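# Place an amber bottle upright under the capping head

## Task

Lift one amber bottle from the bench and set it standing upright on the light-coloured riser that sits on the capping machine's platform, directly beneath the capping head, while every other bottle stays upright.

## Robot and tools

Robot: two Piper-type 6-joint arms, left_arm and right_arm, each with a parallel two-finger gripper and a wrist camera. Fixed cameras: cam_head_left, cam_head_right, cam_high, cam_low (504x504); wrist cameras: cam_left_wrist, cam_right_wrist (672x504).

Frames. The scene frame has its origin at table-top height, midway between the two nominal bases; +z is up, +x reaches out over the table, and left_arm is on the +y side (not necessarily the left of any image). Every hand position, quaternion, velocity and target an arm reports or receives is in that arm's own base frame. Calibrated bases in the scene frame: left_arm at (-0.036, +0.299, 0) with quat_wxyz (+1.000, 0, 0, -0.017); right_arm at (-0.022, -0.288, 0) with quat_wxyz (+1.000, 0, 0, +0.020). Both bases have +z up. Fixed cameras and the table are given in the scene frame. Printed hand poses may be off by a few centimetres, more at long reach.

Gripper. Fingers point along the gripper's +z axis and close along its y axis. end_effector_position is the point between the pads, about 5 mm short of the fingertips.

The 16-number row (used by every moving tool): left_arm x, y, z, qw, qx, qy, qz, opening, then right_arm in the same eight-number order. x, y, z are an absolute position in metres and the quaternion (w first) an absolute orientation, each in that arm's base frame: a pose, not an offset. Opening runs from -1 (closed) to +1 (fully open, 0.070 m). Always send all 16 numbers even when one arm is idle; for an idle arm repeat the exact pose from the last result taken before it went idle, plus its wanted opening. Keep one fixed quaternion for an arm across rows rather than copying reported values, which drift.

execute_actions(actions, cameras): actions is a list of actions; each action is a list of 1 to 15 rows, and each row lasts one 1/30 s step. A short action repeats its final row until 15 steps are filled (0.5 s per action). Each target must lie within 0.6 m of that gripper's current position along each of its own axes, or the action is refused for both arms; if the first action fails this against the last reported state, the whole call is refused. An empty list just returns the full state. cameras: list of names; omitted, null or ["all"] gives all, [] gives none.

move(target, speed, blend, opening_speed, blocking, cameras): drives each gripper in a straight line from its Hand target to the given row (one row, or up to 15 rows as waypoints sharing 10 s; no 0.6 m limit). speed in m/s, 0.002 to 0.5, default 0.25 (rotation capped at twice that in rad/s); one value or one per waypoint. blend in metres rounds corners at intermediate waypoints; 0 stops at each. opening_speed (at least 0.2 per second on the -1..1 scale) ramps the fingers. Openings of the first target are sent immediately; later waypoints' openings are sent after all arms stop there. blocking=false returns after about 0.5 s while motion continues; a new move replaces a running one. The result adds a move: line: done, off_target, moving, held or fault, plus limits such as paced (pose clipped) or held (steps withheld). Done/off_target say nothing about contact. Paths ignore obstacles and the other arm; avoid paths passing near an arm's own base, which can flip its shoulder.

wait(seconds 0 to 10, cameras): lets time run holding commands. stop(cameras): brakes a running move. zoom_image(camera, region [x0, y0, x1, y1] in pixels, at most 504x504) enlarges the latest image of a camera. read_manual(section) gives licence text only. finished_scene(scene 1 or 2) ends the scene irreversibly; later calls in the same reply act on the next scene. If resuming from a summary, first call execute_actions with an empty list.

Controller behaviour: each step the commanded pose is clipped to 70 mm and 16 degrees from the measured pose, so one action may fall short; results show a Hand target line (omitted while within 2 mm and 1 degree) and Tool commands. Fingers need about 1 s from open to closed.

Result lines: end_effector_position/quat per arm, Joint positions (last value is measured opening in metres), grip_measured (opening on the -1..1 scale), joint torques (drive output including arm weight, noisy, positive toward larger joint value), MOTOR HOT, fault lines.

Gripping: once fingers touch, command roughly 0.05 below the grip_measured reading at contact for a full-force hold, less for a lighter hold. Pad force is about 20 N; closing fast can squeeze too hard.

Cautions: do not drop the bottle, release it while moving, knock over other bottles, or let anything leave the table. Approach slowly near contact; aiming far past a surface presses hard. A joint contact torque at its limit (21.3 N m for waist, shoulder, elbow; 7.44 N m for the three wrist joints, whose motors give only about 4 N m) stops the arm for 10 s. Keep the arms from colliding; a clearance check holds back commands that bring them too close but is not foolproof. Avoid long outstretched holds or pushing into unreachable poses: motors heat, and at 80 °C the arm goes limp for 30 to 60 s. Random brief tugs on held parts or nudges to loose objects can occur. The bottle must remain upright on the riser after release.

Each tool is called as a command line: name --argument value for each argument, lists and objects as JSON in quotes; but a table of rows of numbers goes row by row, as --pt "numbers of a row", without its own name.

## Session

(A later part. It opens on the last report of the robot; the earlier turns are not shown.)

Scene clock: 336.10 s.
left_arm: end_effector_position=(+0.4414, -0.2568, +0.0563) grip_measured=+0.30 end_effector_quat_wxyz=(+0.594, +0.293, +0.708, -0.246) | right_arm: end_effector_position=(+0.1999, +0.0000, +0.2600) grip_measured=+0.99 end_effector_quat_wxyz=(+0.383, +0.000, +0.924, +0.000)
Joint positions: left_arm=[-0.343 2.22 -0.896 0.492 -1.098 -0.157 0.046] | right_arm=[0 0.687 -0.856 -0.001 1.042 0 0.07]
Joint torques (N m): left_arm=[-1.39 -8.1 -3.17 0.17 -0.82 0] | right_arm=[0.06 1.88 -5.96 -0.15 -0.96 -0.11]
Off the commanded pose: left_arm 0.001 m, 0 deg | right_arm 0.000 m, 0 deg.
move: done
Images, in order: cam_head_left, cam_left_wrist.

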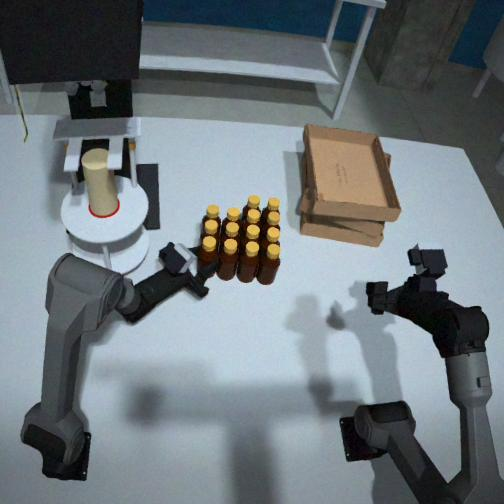

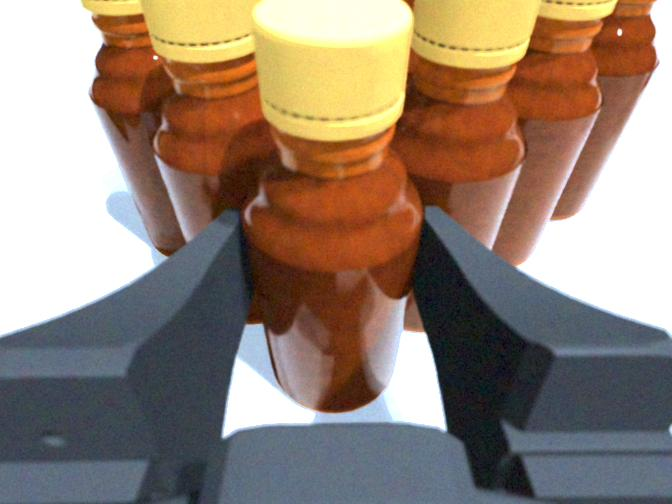

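move --pt "0.441 -0.257 0.2 0.594 0.293 0.708 -0.246 -0.1 0.2 0.0 0.26 0.383 0 0.924 0 1" --pt "0.34 -0.18 0.36 0.594 0.293 0.708 -0.246 -0.1 0.2 0.0 0.26 0.383 0 0.924 0 1" --pt "0.33 -0.041 0.385 0.642 -0.05 0.764 0.042 -0.1 0.2 0.0 0.26 0.383 0 0.924 0 1" --speed '[0.12,0.2,0.2]' --blend '[0.03,0.03,0]'

zoom_image --camera "cam_head_left" --region '[30, 60, 230, 300]'

zoom_image --camera "cam_high" --region '[100, 80, 300, 310]'

Scene clock: 374.43 s.
left_arm: end_effector_position=(+0.3300, -0.0408, +0.3853) grip_measured=+0.30 end_effector_quat_wxyz=(+0.642, -0.050, +0.764, +0.042) | right_arm: end_effector_position=(+0.1999, +0.0000, +0.2600) grip_measured=+0.99 end_effector_quat_wxyz=(+0.383, +0.000, +0.924, +0.000)
Joint positions: left_arm=[-0.55 1.017 -1.001 1.223 0.721 -1.258 0.046] | right_arm=[0 0.687 -0.856 -0.001 1.042 0 0.07]
Joint torques (N m): left_arm=[-1.25 -2.93 -8.76 0.5 -0.61 0.07] | right_arm=[-0.27 1.68 -5.85 -0.15 -0.94 -0.08]
Off the commanded pose: left_arm 0.000 m, 0 deg | right_arm 0.000 m, 0 deg.
move: done

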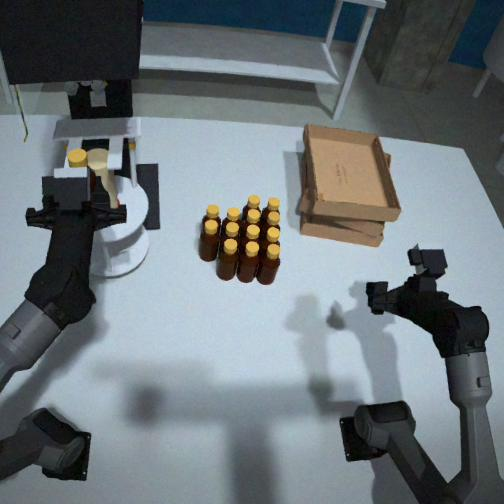

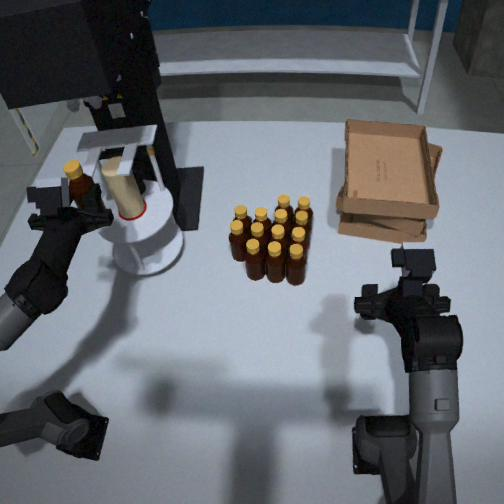

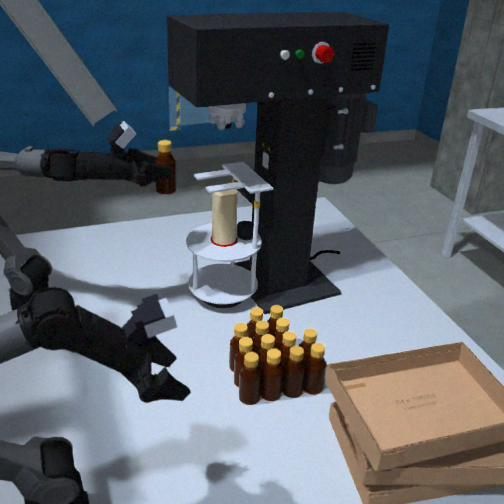

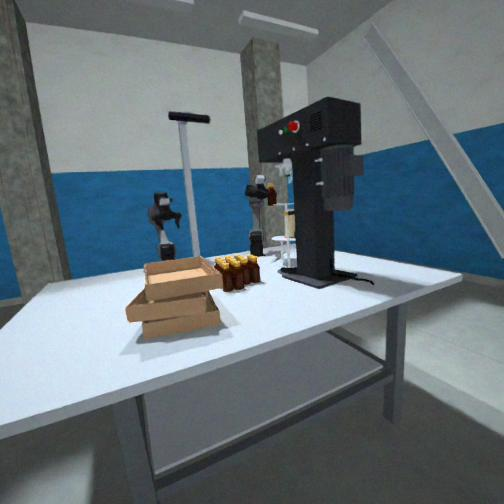

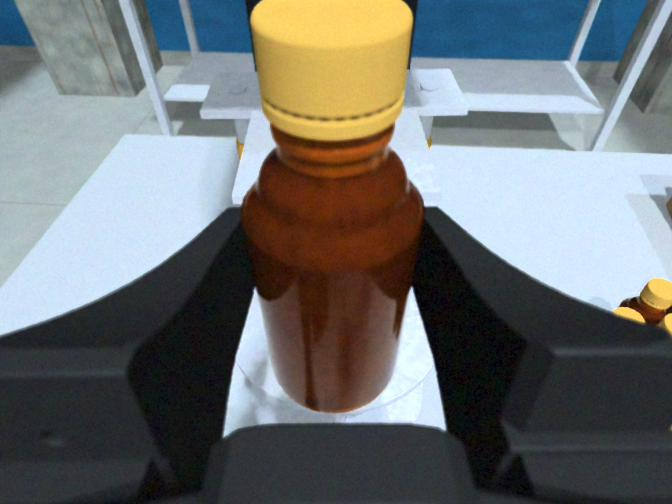

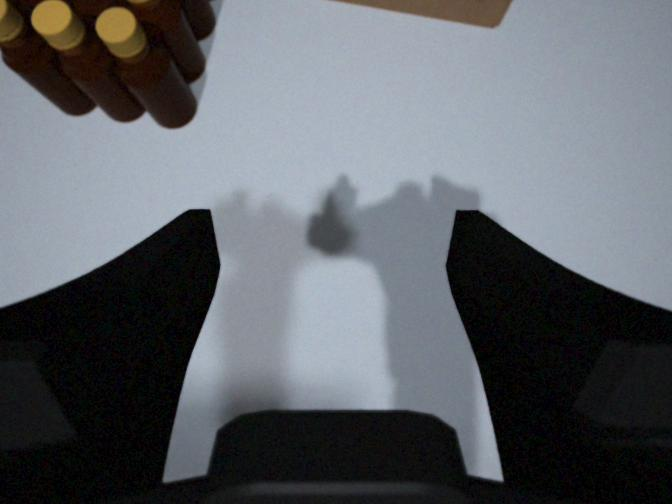

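Scaled by 2.100.

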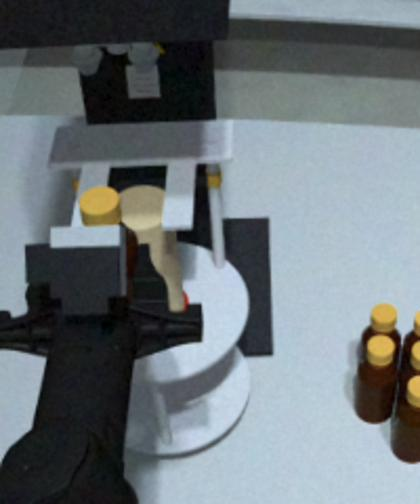

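Scaled by 2.191.

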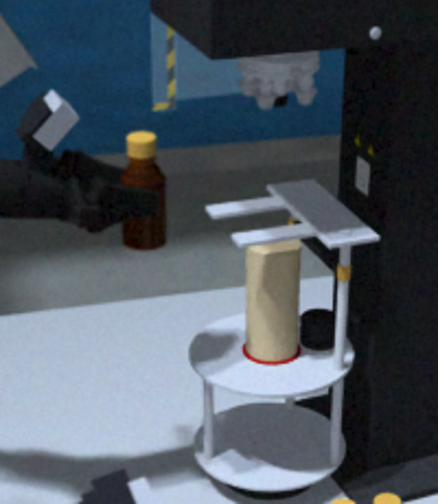

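zoom_image --camera "cam_left_wrist" --region '[170, 40, 500, 440]'

zoom_image --camera "cam_head_right" --region '[30, 90, 210, 270]'

Scaled by 1.260.

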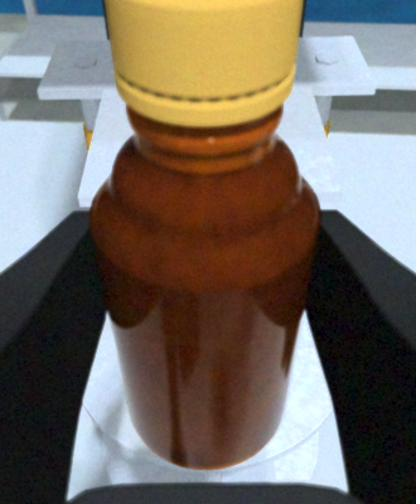

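Scaled by 2.800.

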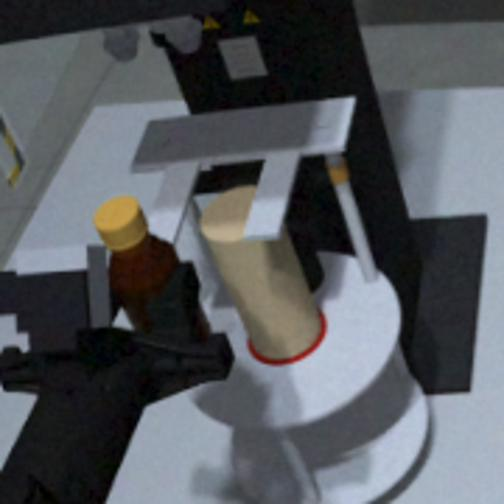

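move --target '[0.372,-0.036,0.38,0.641,-0.0535,0.764,0.0449,-0.1,0.2,0.0,0.26,0.383,0,0.924,0,1]' --speed 0.1 --cameras '["cam_left_wrist","cam_head_right","cam_high","cam_head_left"]'

zoom_image --camera "cam_left_wrist" --region '[170, 40, 500, 440]'

zoom_image --camera "cam_head_right" --region '[50, 100, 190, 240]'

zoom_image --camera "cam_high" --region '[120, 80, 300, 260]'

Scene clock: 407.03 s.
left_arm: end_effector_position=(+0.3724, -0.0359, +0.3797) grip_measured=+0.30 end_effector_quat_wxyz=(+0.641, -0.054, +0.764, +0.045) | right_arm: end_effector_position=(+0.1999, +0.0000, +0.2600) grip_measured=+0.99 end_effector_quat_wxyz=(+0.383, +0.000, +0.924, +0.000)
Joint positions: left_arm=[-0.403 1.147 -1.06 1.24 0.568 -1.288 0.046] | right_arm=[0 0.687 -0.856 -0.001 1.042 0 0.07]
Joint torques (N m): left_arm=[-1.24 -4.84 -9.11 0.43 -0.27 0.06] | right_arm=[-0.52 1.46 -5.8 -0.12 -0.88 -0.15]
Off the commanded pose: left_arm 0.001 m, 0 deg | right_arm 0.000 m, 0 deg.
move: done
Images, in order: cam_head_left, cam_head_right, cam_high, cam_left_wrist.

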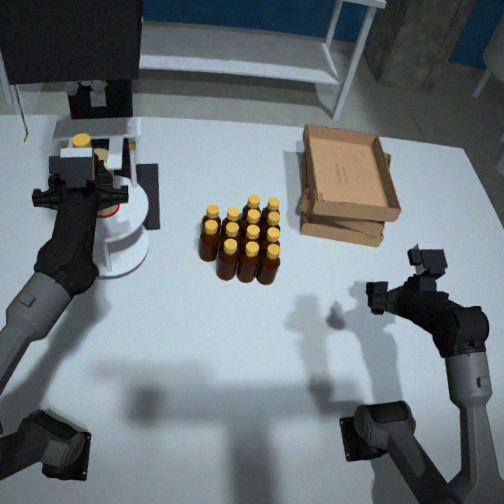

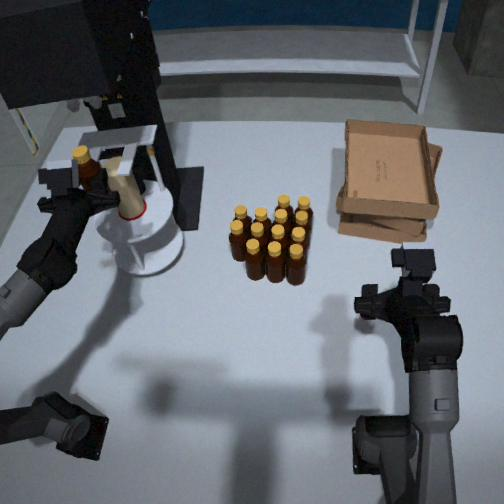

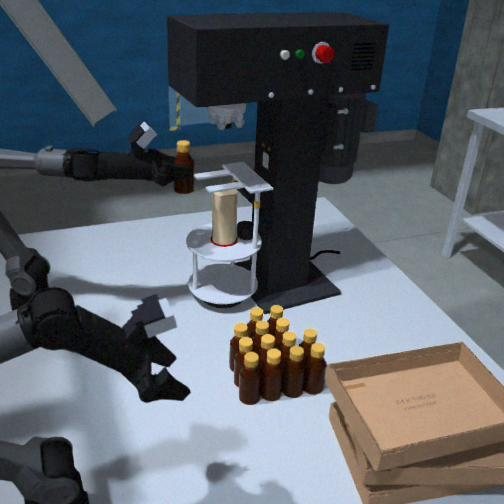

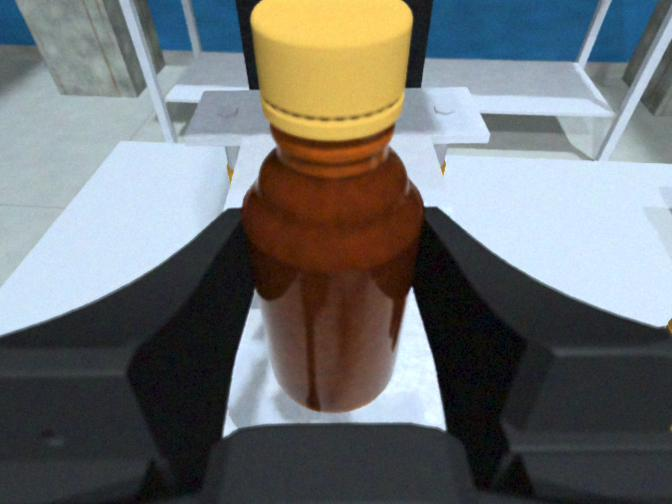

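Scaled by 1.260.

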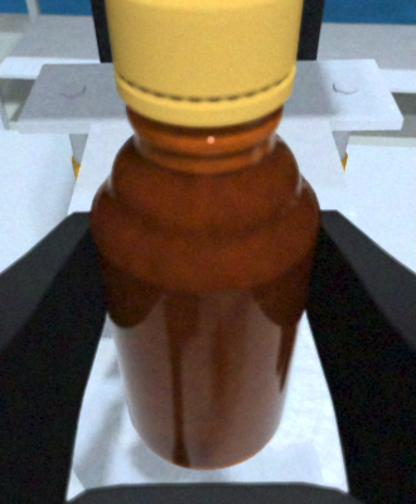

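Scaled by 3.600.

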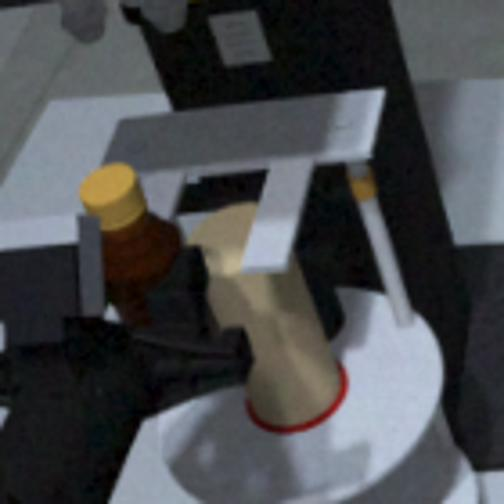

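Scaled by 2.800.

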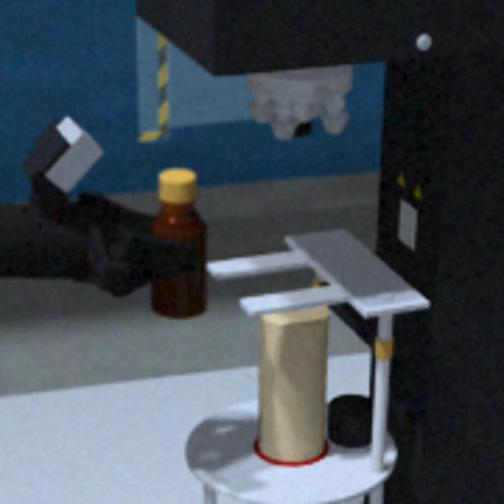

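move --target '[0.410,-0.0315,0.378,0.641,-0.0535,0.764,0.0449,-0.1,0.2,0.0,0.26,0.383,0,0.924,0,1]' --speed 0.05 --cameras '["cam_left_wrist","cam_head_right","cam_high","cam_head_left"]'

zoom_image --camera "cam_left_wrist" --region '[170, 40, 500, 440]'

zoom_image --camera "cam_head_right" --region '[50, 100, 190, 240]'

zoom_image --camera "cam_high" --region '[120, 80, 300, 260]'

Scene clock: 420.57 s.
left_arm: end_effector_position=(+0.4104, -0.0316, +0.3778) grip_measured=+0.30 end_effector_quat_wxyz=(+0.641, -0.053, +0.764, +0.045) | right_arm: end_effector_position=(+0.1999, +0.0000, +0.2600) grip_measured=+0.99 end_effector_quat_wxyz=(+0.383, +0.000, +0.924, +0.000)
Joint positions: left_arm=[-0.309 1.267 -1.142 1.254 0.467 -1.302 0.046] | right_arm=[0 0.687 -0.856 -0.001 1.042 0 0.07]
Joint torques (N m): left_arm=[-0.48 -5.78 -8.85 0.44 -0.26 -0.04] | right_arm=[-0.5 1.32 -5.81 -0.11 -0.91 -0.15]
Off the commanded pose: left_arm 0.000 m, 0 deg | right_arm 0.000 m, 0 deg.
move: done
Images, in order: cam_head_left, cam_head_right, cam_high, cam_left_wrist.

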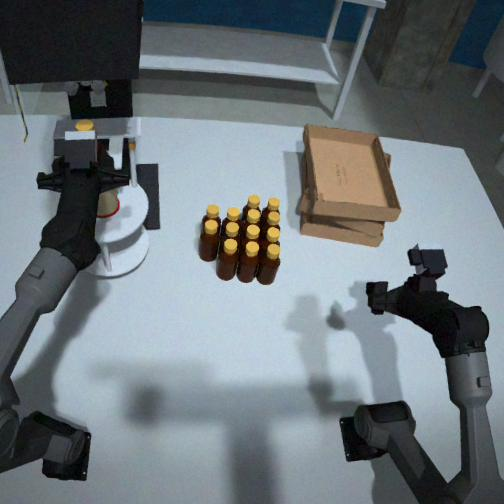

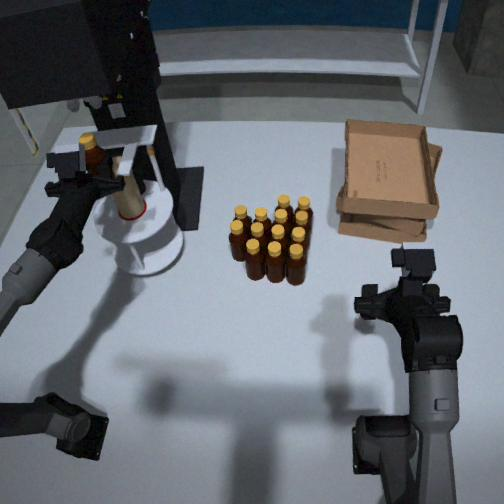

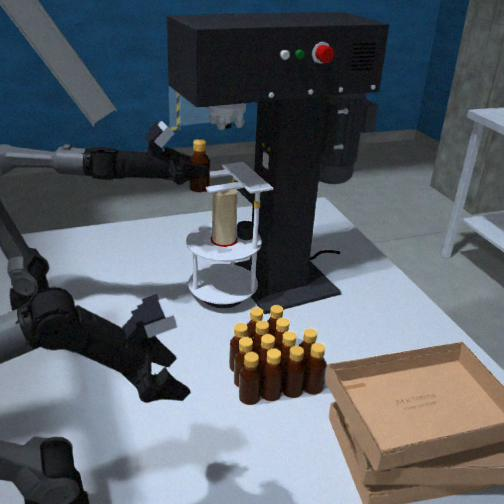

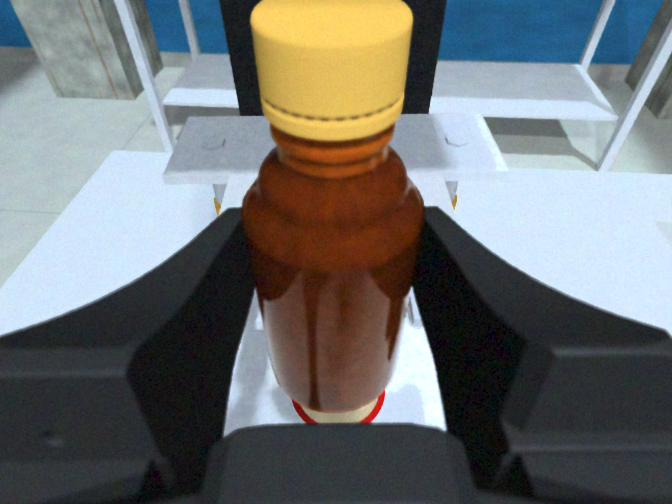

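Scaled by 1.260.

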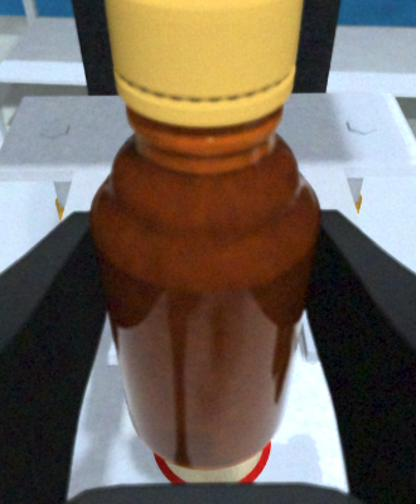

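Scaled by 3.600.

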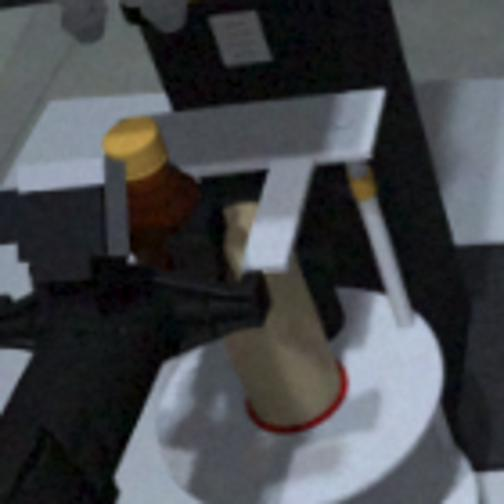

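Scaled by 2.800.

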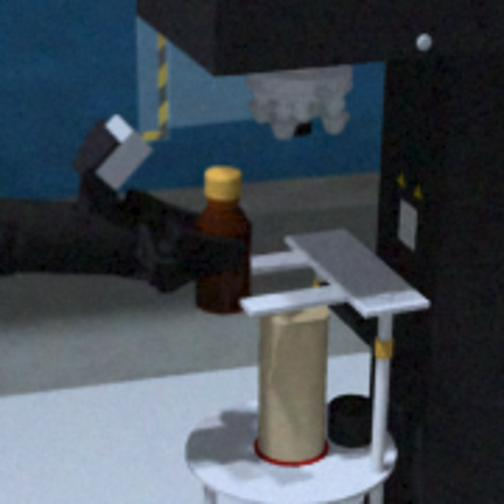

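move --target '[0.440,-0.0276,0.377,0.641,-0.0535,0.764,0.0449,-0.1,0.2,0.0,0.26,0.383,0,0.924,0,1]' --speed 0.04 --cameras '["cam_left_wrist","cam_high"]'

zoom_image --camera "cam_left_wrist" --region '[170, 40, 500, 440]'

zoom_image --camera "cam_high" --region '[120, 80, 300, 260]'

Scene clock: 444.53 s.
left_arm: end_effector_position=(+0.4403, -0.0277, +0.3769) grip_measured=+0.30 end_effector_quat_wxyz=(+0.641, -0.053, +0.764, +0.045) | right_arm: end_effector_position=(+0.1999, +0.0000, +0.2600) grip_measured=+0.99 end_effector_quat_wxyz=(+0.383, +0.000, +0.924, +0.000)
Joint positions: left_arm=[-0.254 1.364 -1.222 1.255 0.409 -1.3 0.046] | right_arm=[0 0.687 -0.856 -0.001 1.042 0 0.07]
Joint torques (N m): left_arm=[-0.17 -6.85 -8.98 0.21 -0.35 0.04] | right_arm=[-0.5 1.06 -6.01 -0.09 -0.9 -0.14]
Off the commanded pose: left_arm 0.000 m, 0 deg | right_arm 0.000 m, 0 deg.
move: done
Images, in order: cam_high, cam_left_wrist.

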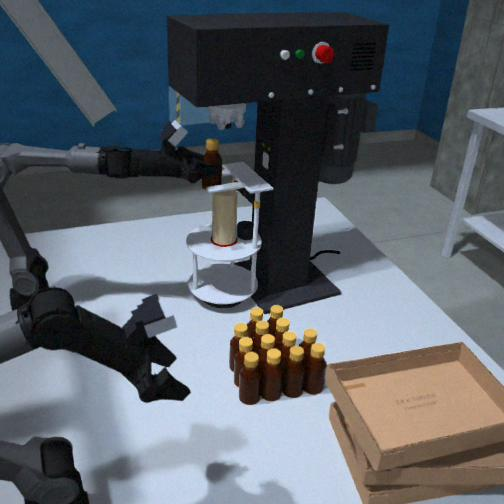

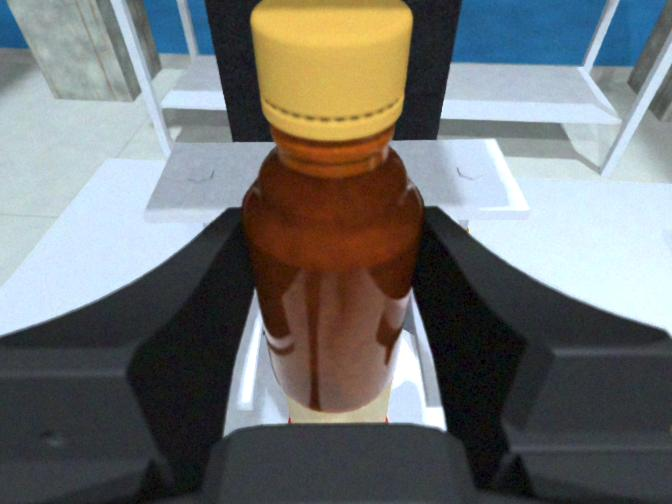

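Scaled by 1.260.

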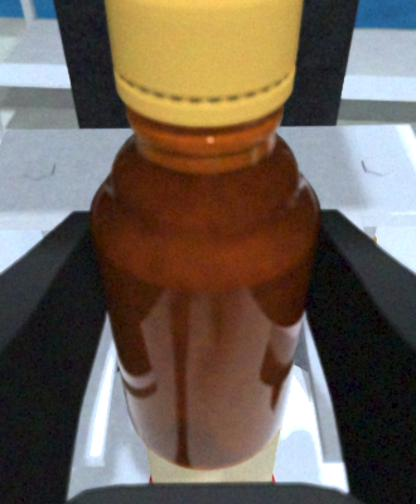

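Scaled by 2.800.

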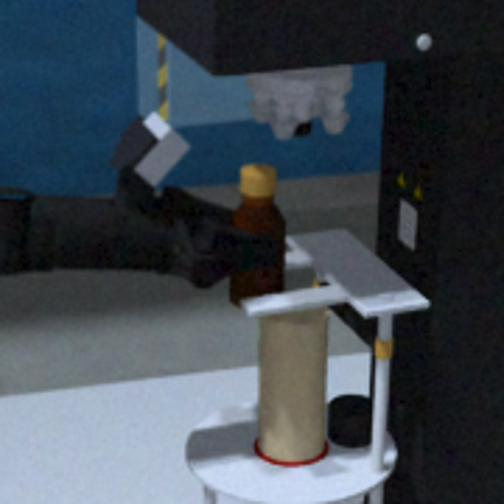

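move --target '[0.469,-0.0242,0.3765,0.641,-0.0535,0.764,0.0449,-0.1,0.2,0.0,0.26,0.383,0,0.924,0,1]' --speed 0.04 --cameras '["cam_left_wrist","cam_high","cam_low"]'

zoom_image --camera "cam_left_wrist" --region '[170, 40, 500, 440]'

zoom_image --camera "cam_high" --region '[150, 120, 280, 250]'

zoom_image --camera "cam_low" --region '[230, 150, 330, 250]'

Scene clock: 452.80 s.
left_arm: end_effector_position=(+0.4693, -0.0243, +0.3764) grip_measured=+0.30 end_effector_quat_wxyz=(+0.641, -0.053, +0.764, +0.045) | right_arm: end_effector_position=(+0.1999, +0.0000, +0.2600) grip_measured=+0.99 end_effector_quat_wxyz=(+0.383, +0.000, +0.924, +0.000)
Joint positions: left_arm=[-0.213 1.46 -1.314 1.235 0.369 -1.277 0.046] | right_arm=[0 0.687 -0.856 -0.001 1.042 0 0.07]
Joint torques (N m): left_arm=[0 -7.78 -8.85 0.24 -0.41 0.01] | right_arm=[-0.73 1.45 -5.93 -0.12 -0.83 -0.13]
Off the commanded pose: left_arm 0.000 m, 0 deg | right_arm 0.000 m, 0 deg.
move: done
Images, in order: cam_high, cam_low, cam_left_wrist.

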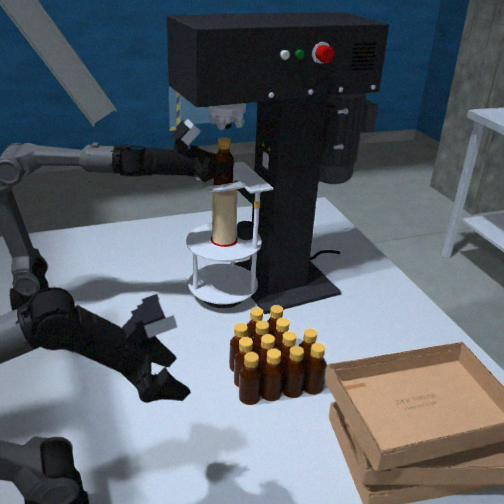

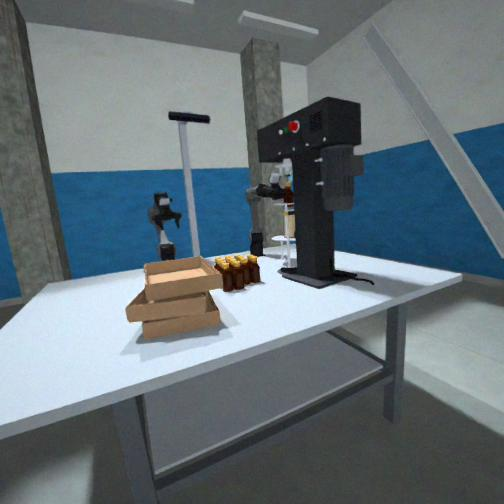

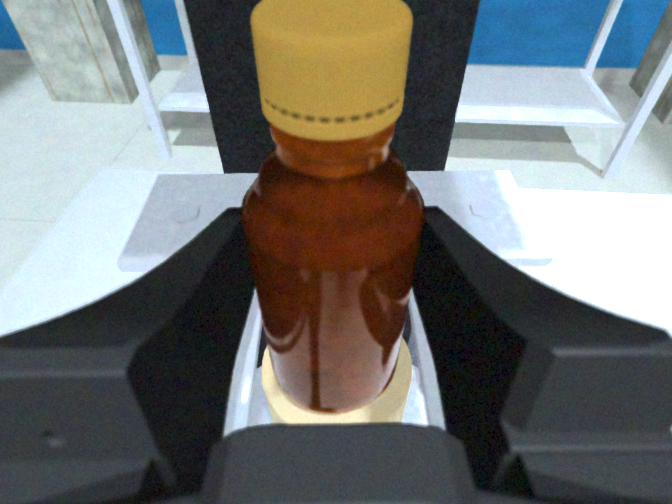

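Scaled by 1.260.

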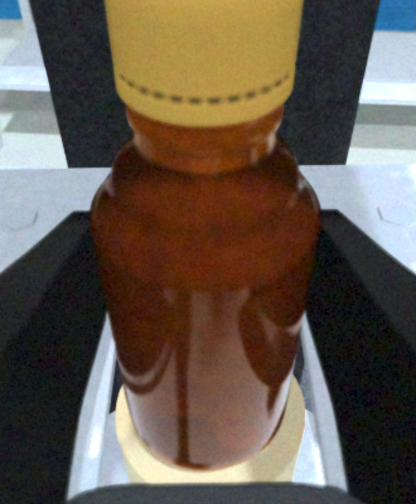

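Scaled by 3.877.

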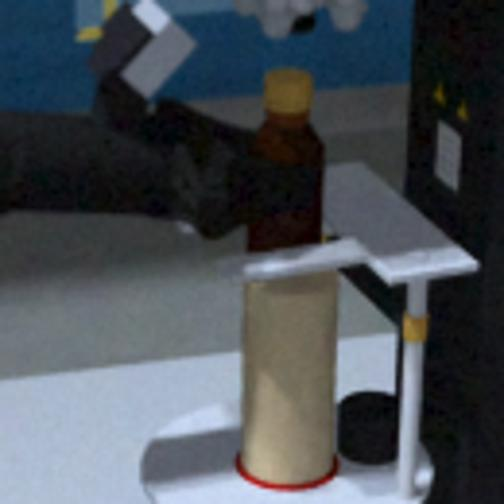

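Scaled by 5.040.

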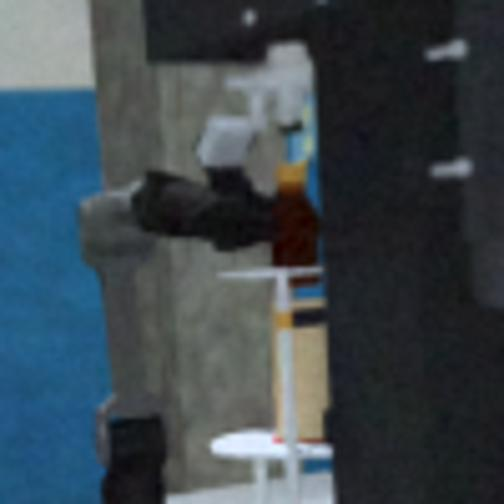

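move --target '[0.4715,-0.0238,0.365,0.641,-0.0535,0.764,0.0449,-0.1,0.2,0.0,0.26,0.383,0,0.924,0,1]' --speed 0.03 --cameras '["cam_left_wrist","cam_high","cam_low"]'

zoom_image --camera "cam_left_wrist" --region '[170, 40, 500, 440]'

zoom_image --camera "cam_low" --region '[260, 170, 320, 230]'

zoom_image --camera "cam_high" --region '[150, 120, 280, 250]'

Scene clock: 465.07 s.
left_arm: end_effector_position=(+0.4714, -0.0241, +0.3651) grip_measured=+0.30 end_effector_quat_wxyz=(+0.641, -0.053, +0.764, +0.045) | right_arm: end_effector_position=(+0.1999, +0.0000, +0.2600) grip_measured=+0.99 end_effector_quat_wxyz=(+0.383, +0.000, +0.924, +0.000)
Joint positions: left_arm=[-0.21 1.467 -1.275 1.35 0.353 -1.399 0.046] | right_arm=[0 0.687 -0.856 -0.001 1.042 0 0.07]
Joint torques (N m): left_arm=[0.17 -6.73 -8.82 0.17 -0.3 0.02] | right_arm=[0.2 1.04 -5.75 -0.17 -0.9 -0.11]
Off the commanded pose: left_arm 0.000 m, 0 deg | right_arm 0.000 m, 0 deg.
move: done
Images, in order: cam_high, cam_low, cam_left_wrist.

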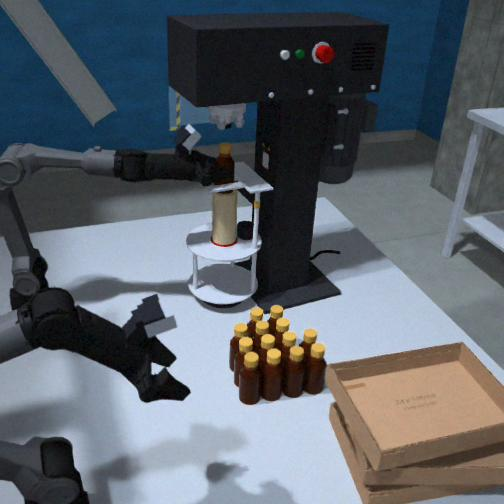

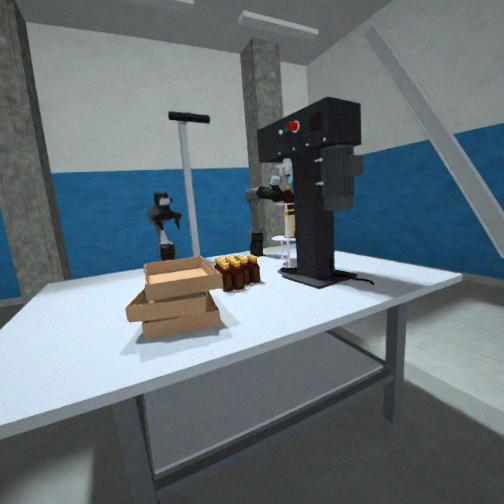

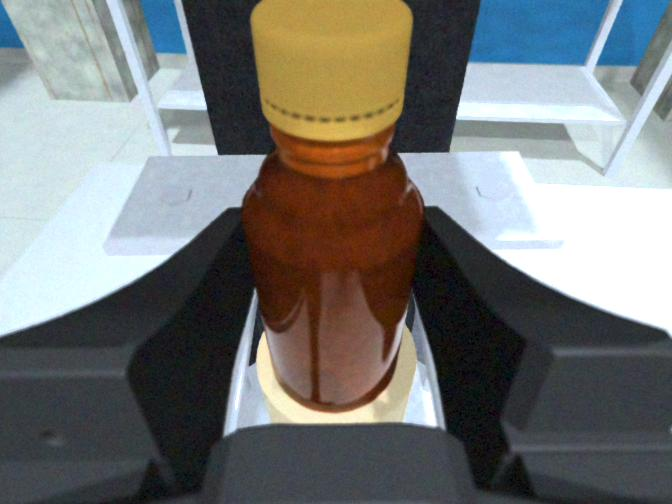

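Scaled by 1.260.

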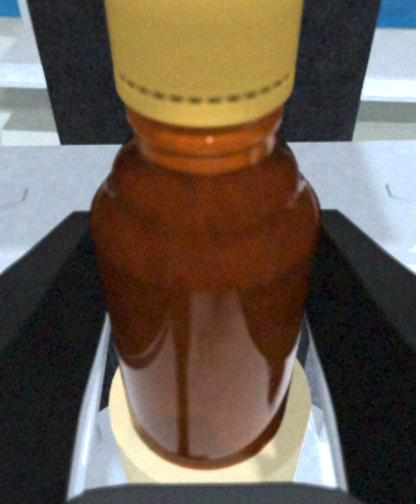

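Scaled by 8.400.

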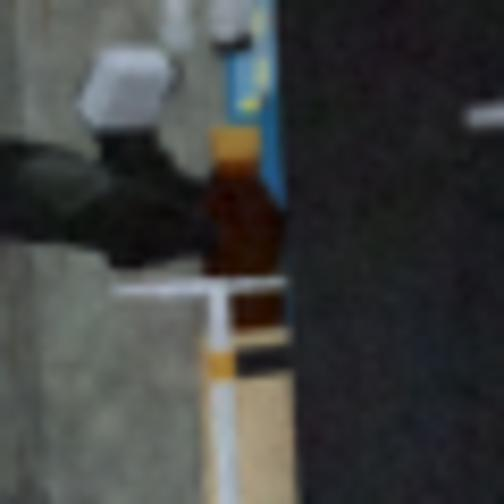

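Scaled by 3.877.

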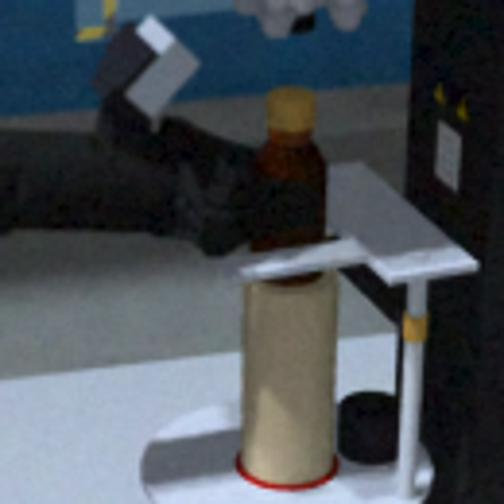

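move --target '[0.4715,-0.0238,0.3615,0.641,-0.0535,0.764,0.0449,-0.1,0.2,0.0,0.26,0.383,0,0.924,0,1]' --speed 0.02 --cameras '["cam_left_wrist","cam_high","cam_low"]'

zoom_image --camera "cam_left_wrist" --region '[170, 240, 500, 440]'

zoom_image --camera "cam_low" --region '[260, 170, 320, 230]'

Scene clock: 472.40 s.
left_arm: end_effector_position=(+0.4712, -0.0240, +0.3631) grip_measured=+0.30 end_effector_quat_wxyz=(+0.643, -0.053, +0.763, +0.044) | right_arm: end_effector_position=(+0.1999, +0.0000, +0.2600) grip_measured=+0.99 end_effector_quat_wxyz=(+0.383, +0.000, +0.924, +0.000)
Joint positions: left_arm=[-0.21 1.466 -1.264 1.387 0.35 -1.438 0.046] | right_arm=[0 0.687 -0.856 -0.001 1.042 0 0.07]
Joint torques (N m): left_arm=[0.24 -5.42 -5.1 0.05 -0.16 0.09] | right_arm=[-0.01 1.39 -5.98 -0.1 -0.84 -0.01]
Off the commanded pose: left_arm 0.002 m, 0 deg | right_arm 0.000 m, 0 deg.
move: done
Images, in order: cam_high, cam_low, cam_left_wrist.

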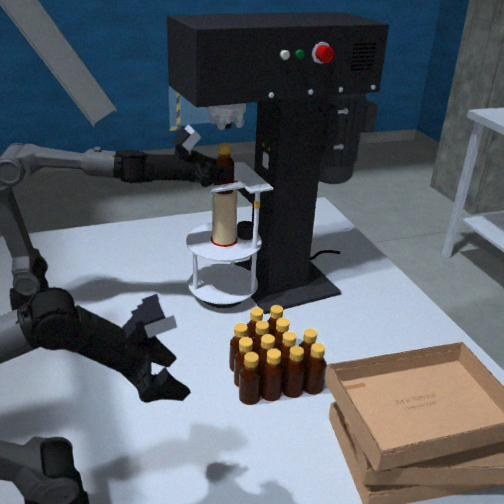

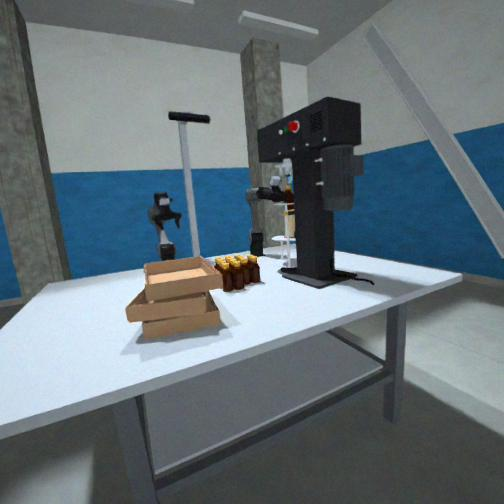

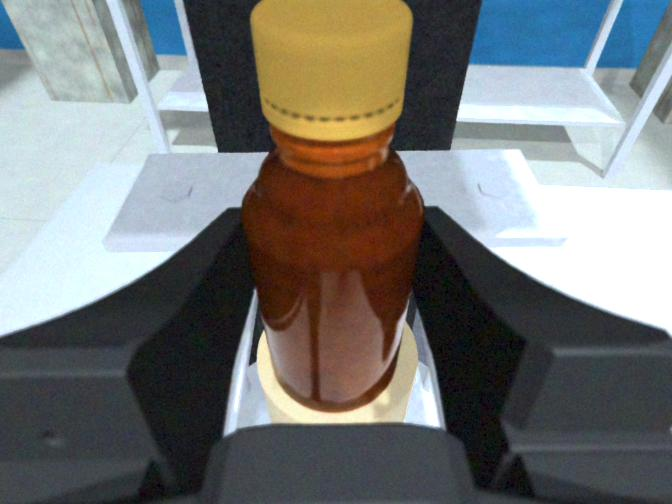

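Scaled by 1.527.

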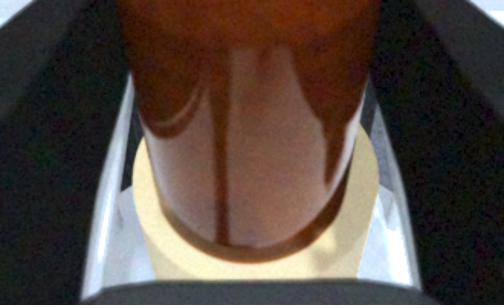

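Scaled by 8.400.

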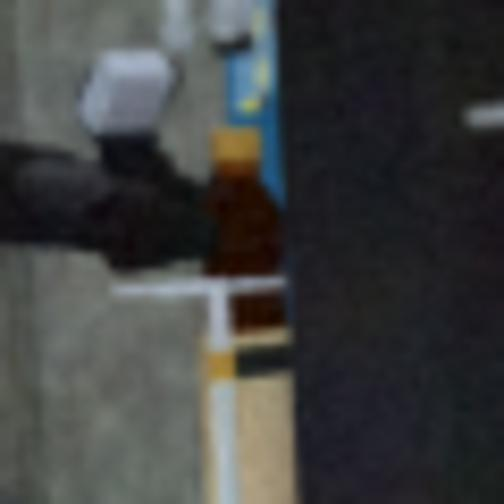

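move --pt "0.4713 -0.0239 0.3627 0.642 -0.0535 0.764 0.0449 0.7 0.2 0.0 0.26 0.383 0 0.924 0 1" --pt "0.371 -0.038 0.366 0.641 -0.0535 0.764 0.0449 0.7 0.2 0.0 0.26 0.383 0 0.924 0 1" --speed 0.08 --opening_speed 0.4 --cameras '["cam_left_wrist","cam_high","cam_low","cam_head_left"]'

zoom_image --camera "cam_high" --region '[150, 80, 280, 250]'

Scene clock: 482.43 s.
left_arm: end_effector_position=(+0.3707, -0.0382, +0.3660) grip_measured=+0.70 end_effector_quat_wxyz=(+0.641, -0.053, +0.764, +0.045) | right_arm: end_effector_position=(+0.1999, +0.0000, +0.2600) grip_measured=+0.99 end_effector_quat_wxyz=(+0.383, +0.000, +0.924, +0.000)
Joint positions: left_arm=[-0.418 1.141 -1.001 1.327 0.567 -1.392 0.06] | right_arm=[0 0.687 -0.856 -0.001 1.042 0 0.07]
Joint torques (N m): left_arm=[-0.14 -2.95 -7.55 0.32 -0.29 -0.06] | right_arm=[-0.73 1.09 -5.82 -0.11 -0.8 -0.09]
Off the commanded pose: left_arm 0.000 m, 0 deg | right_arm 0.000 m, 0 deg.
move: done
Images, in order: cam_head_left, cam_high, cam_low, cam_left_wrist.

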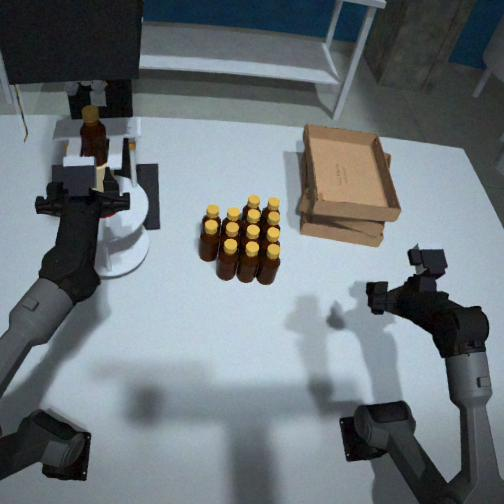

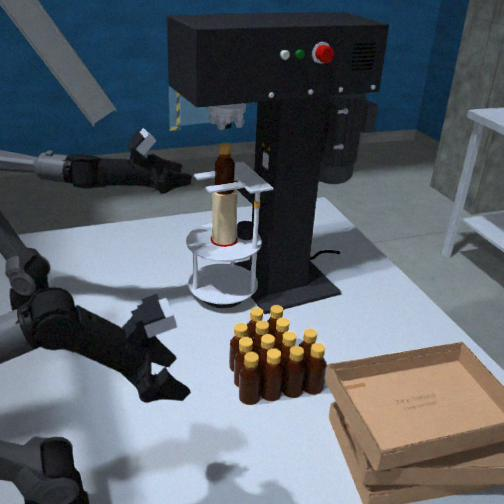

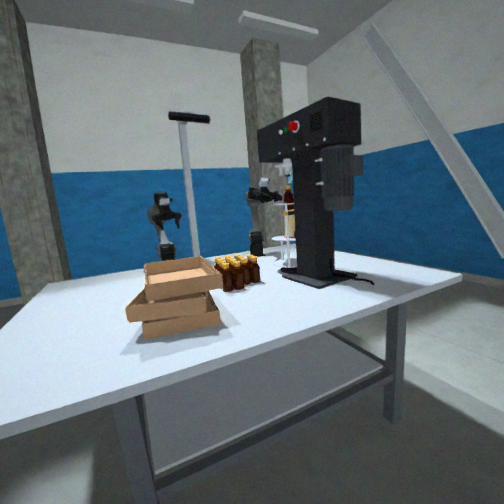

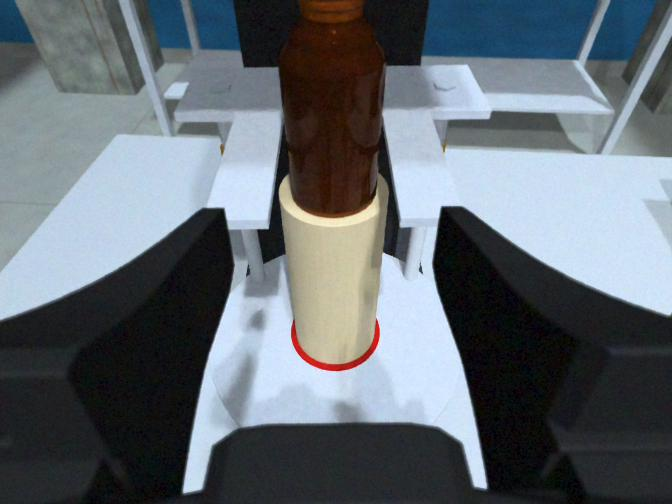

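Scaled by 2.965.

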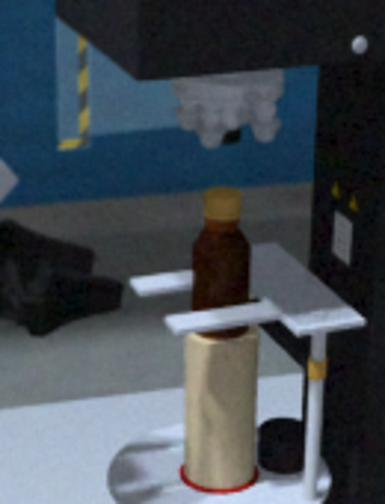

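finished_scene --scene 1

The scene is finished: the task was done.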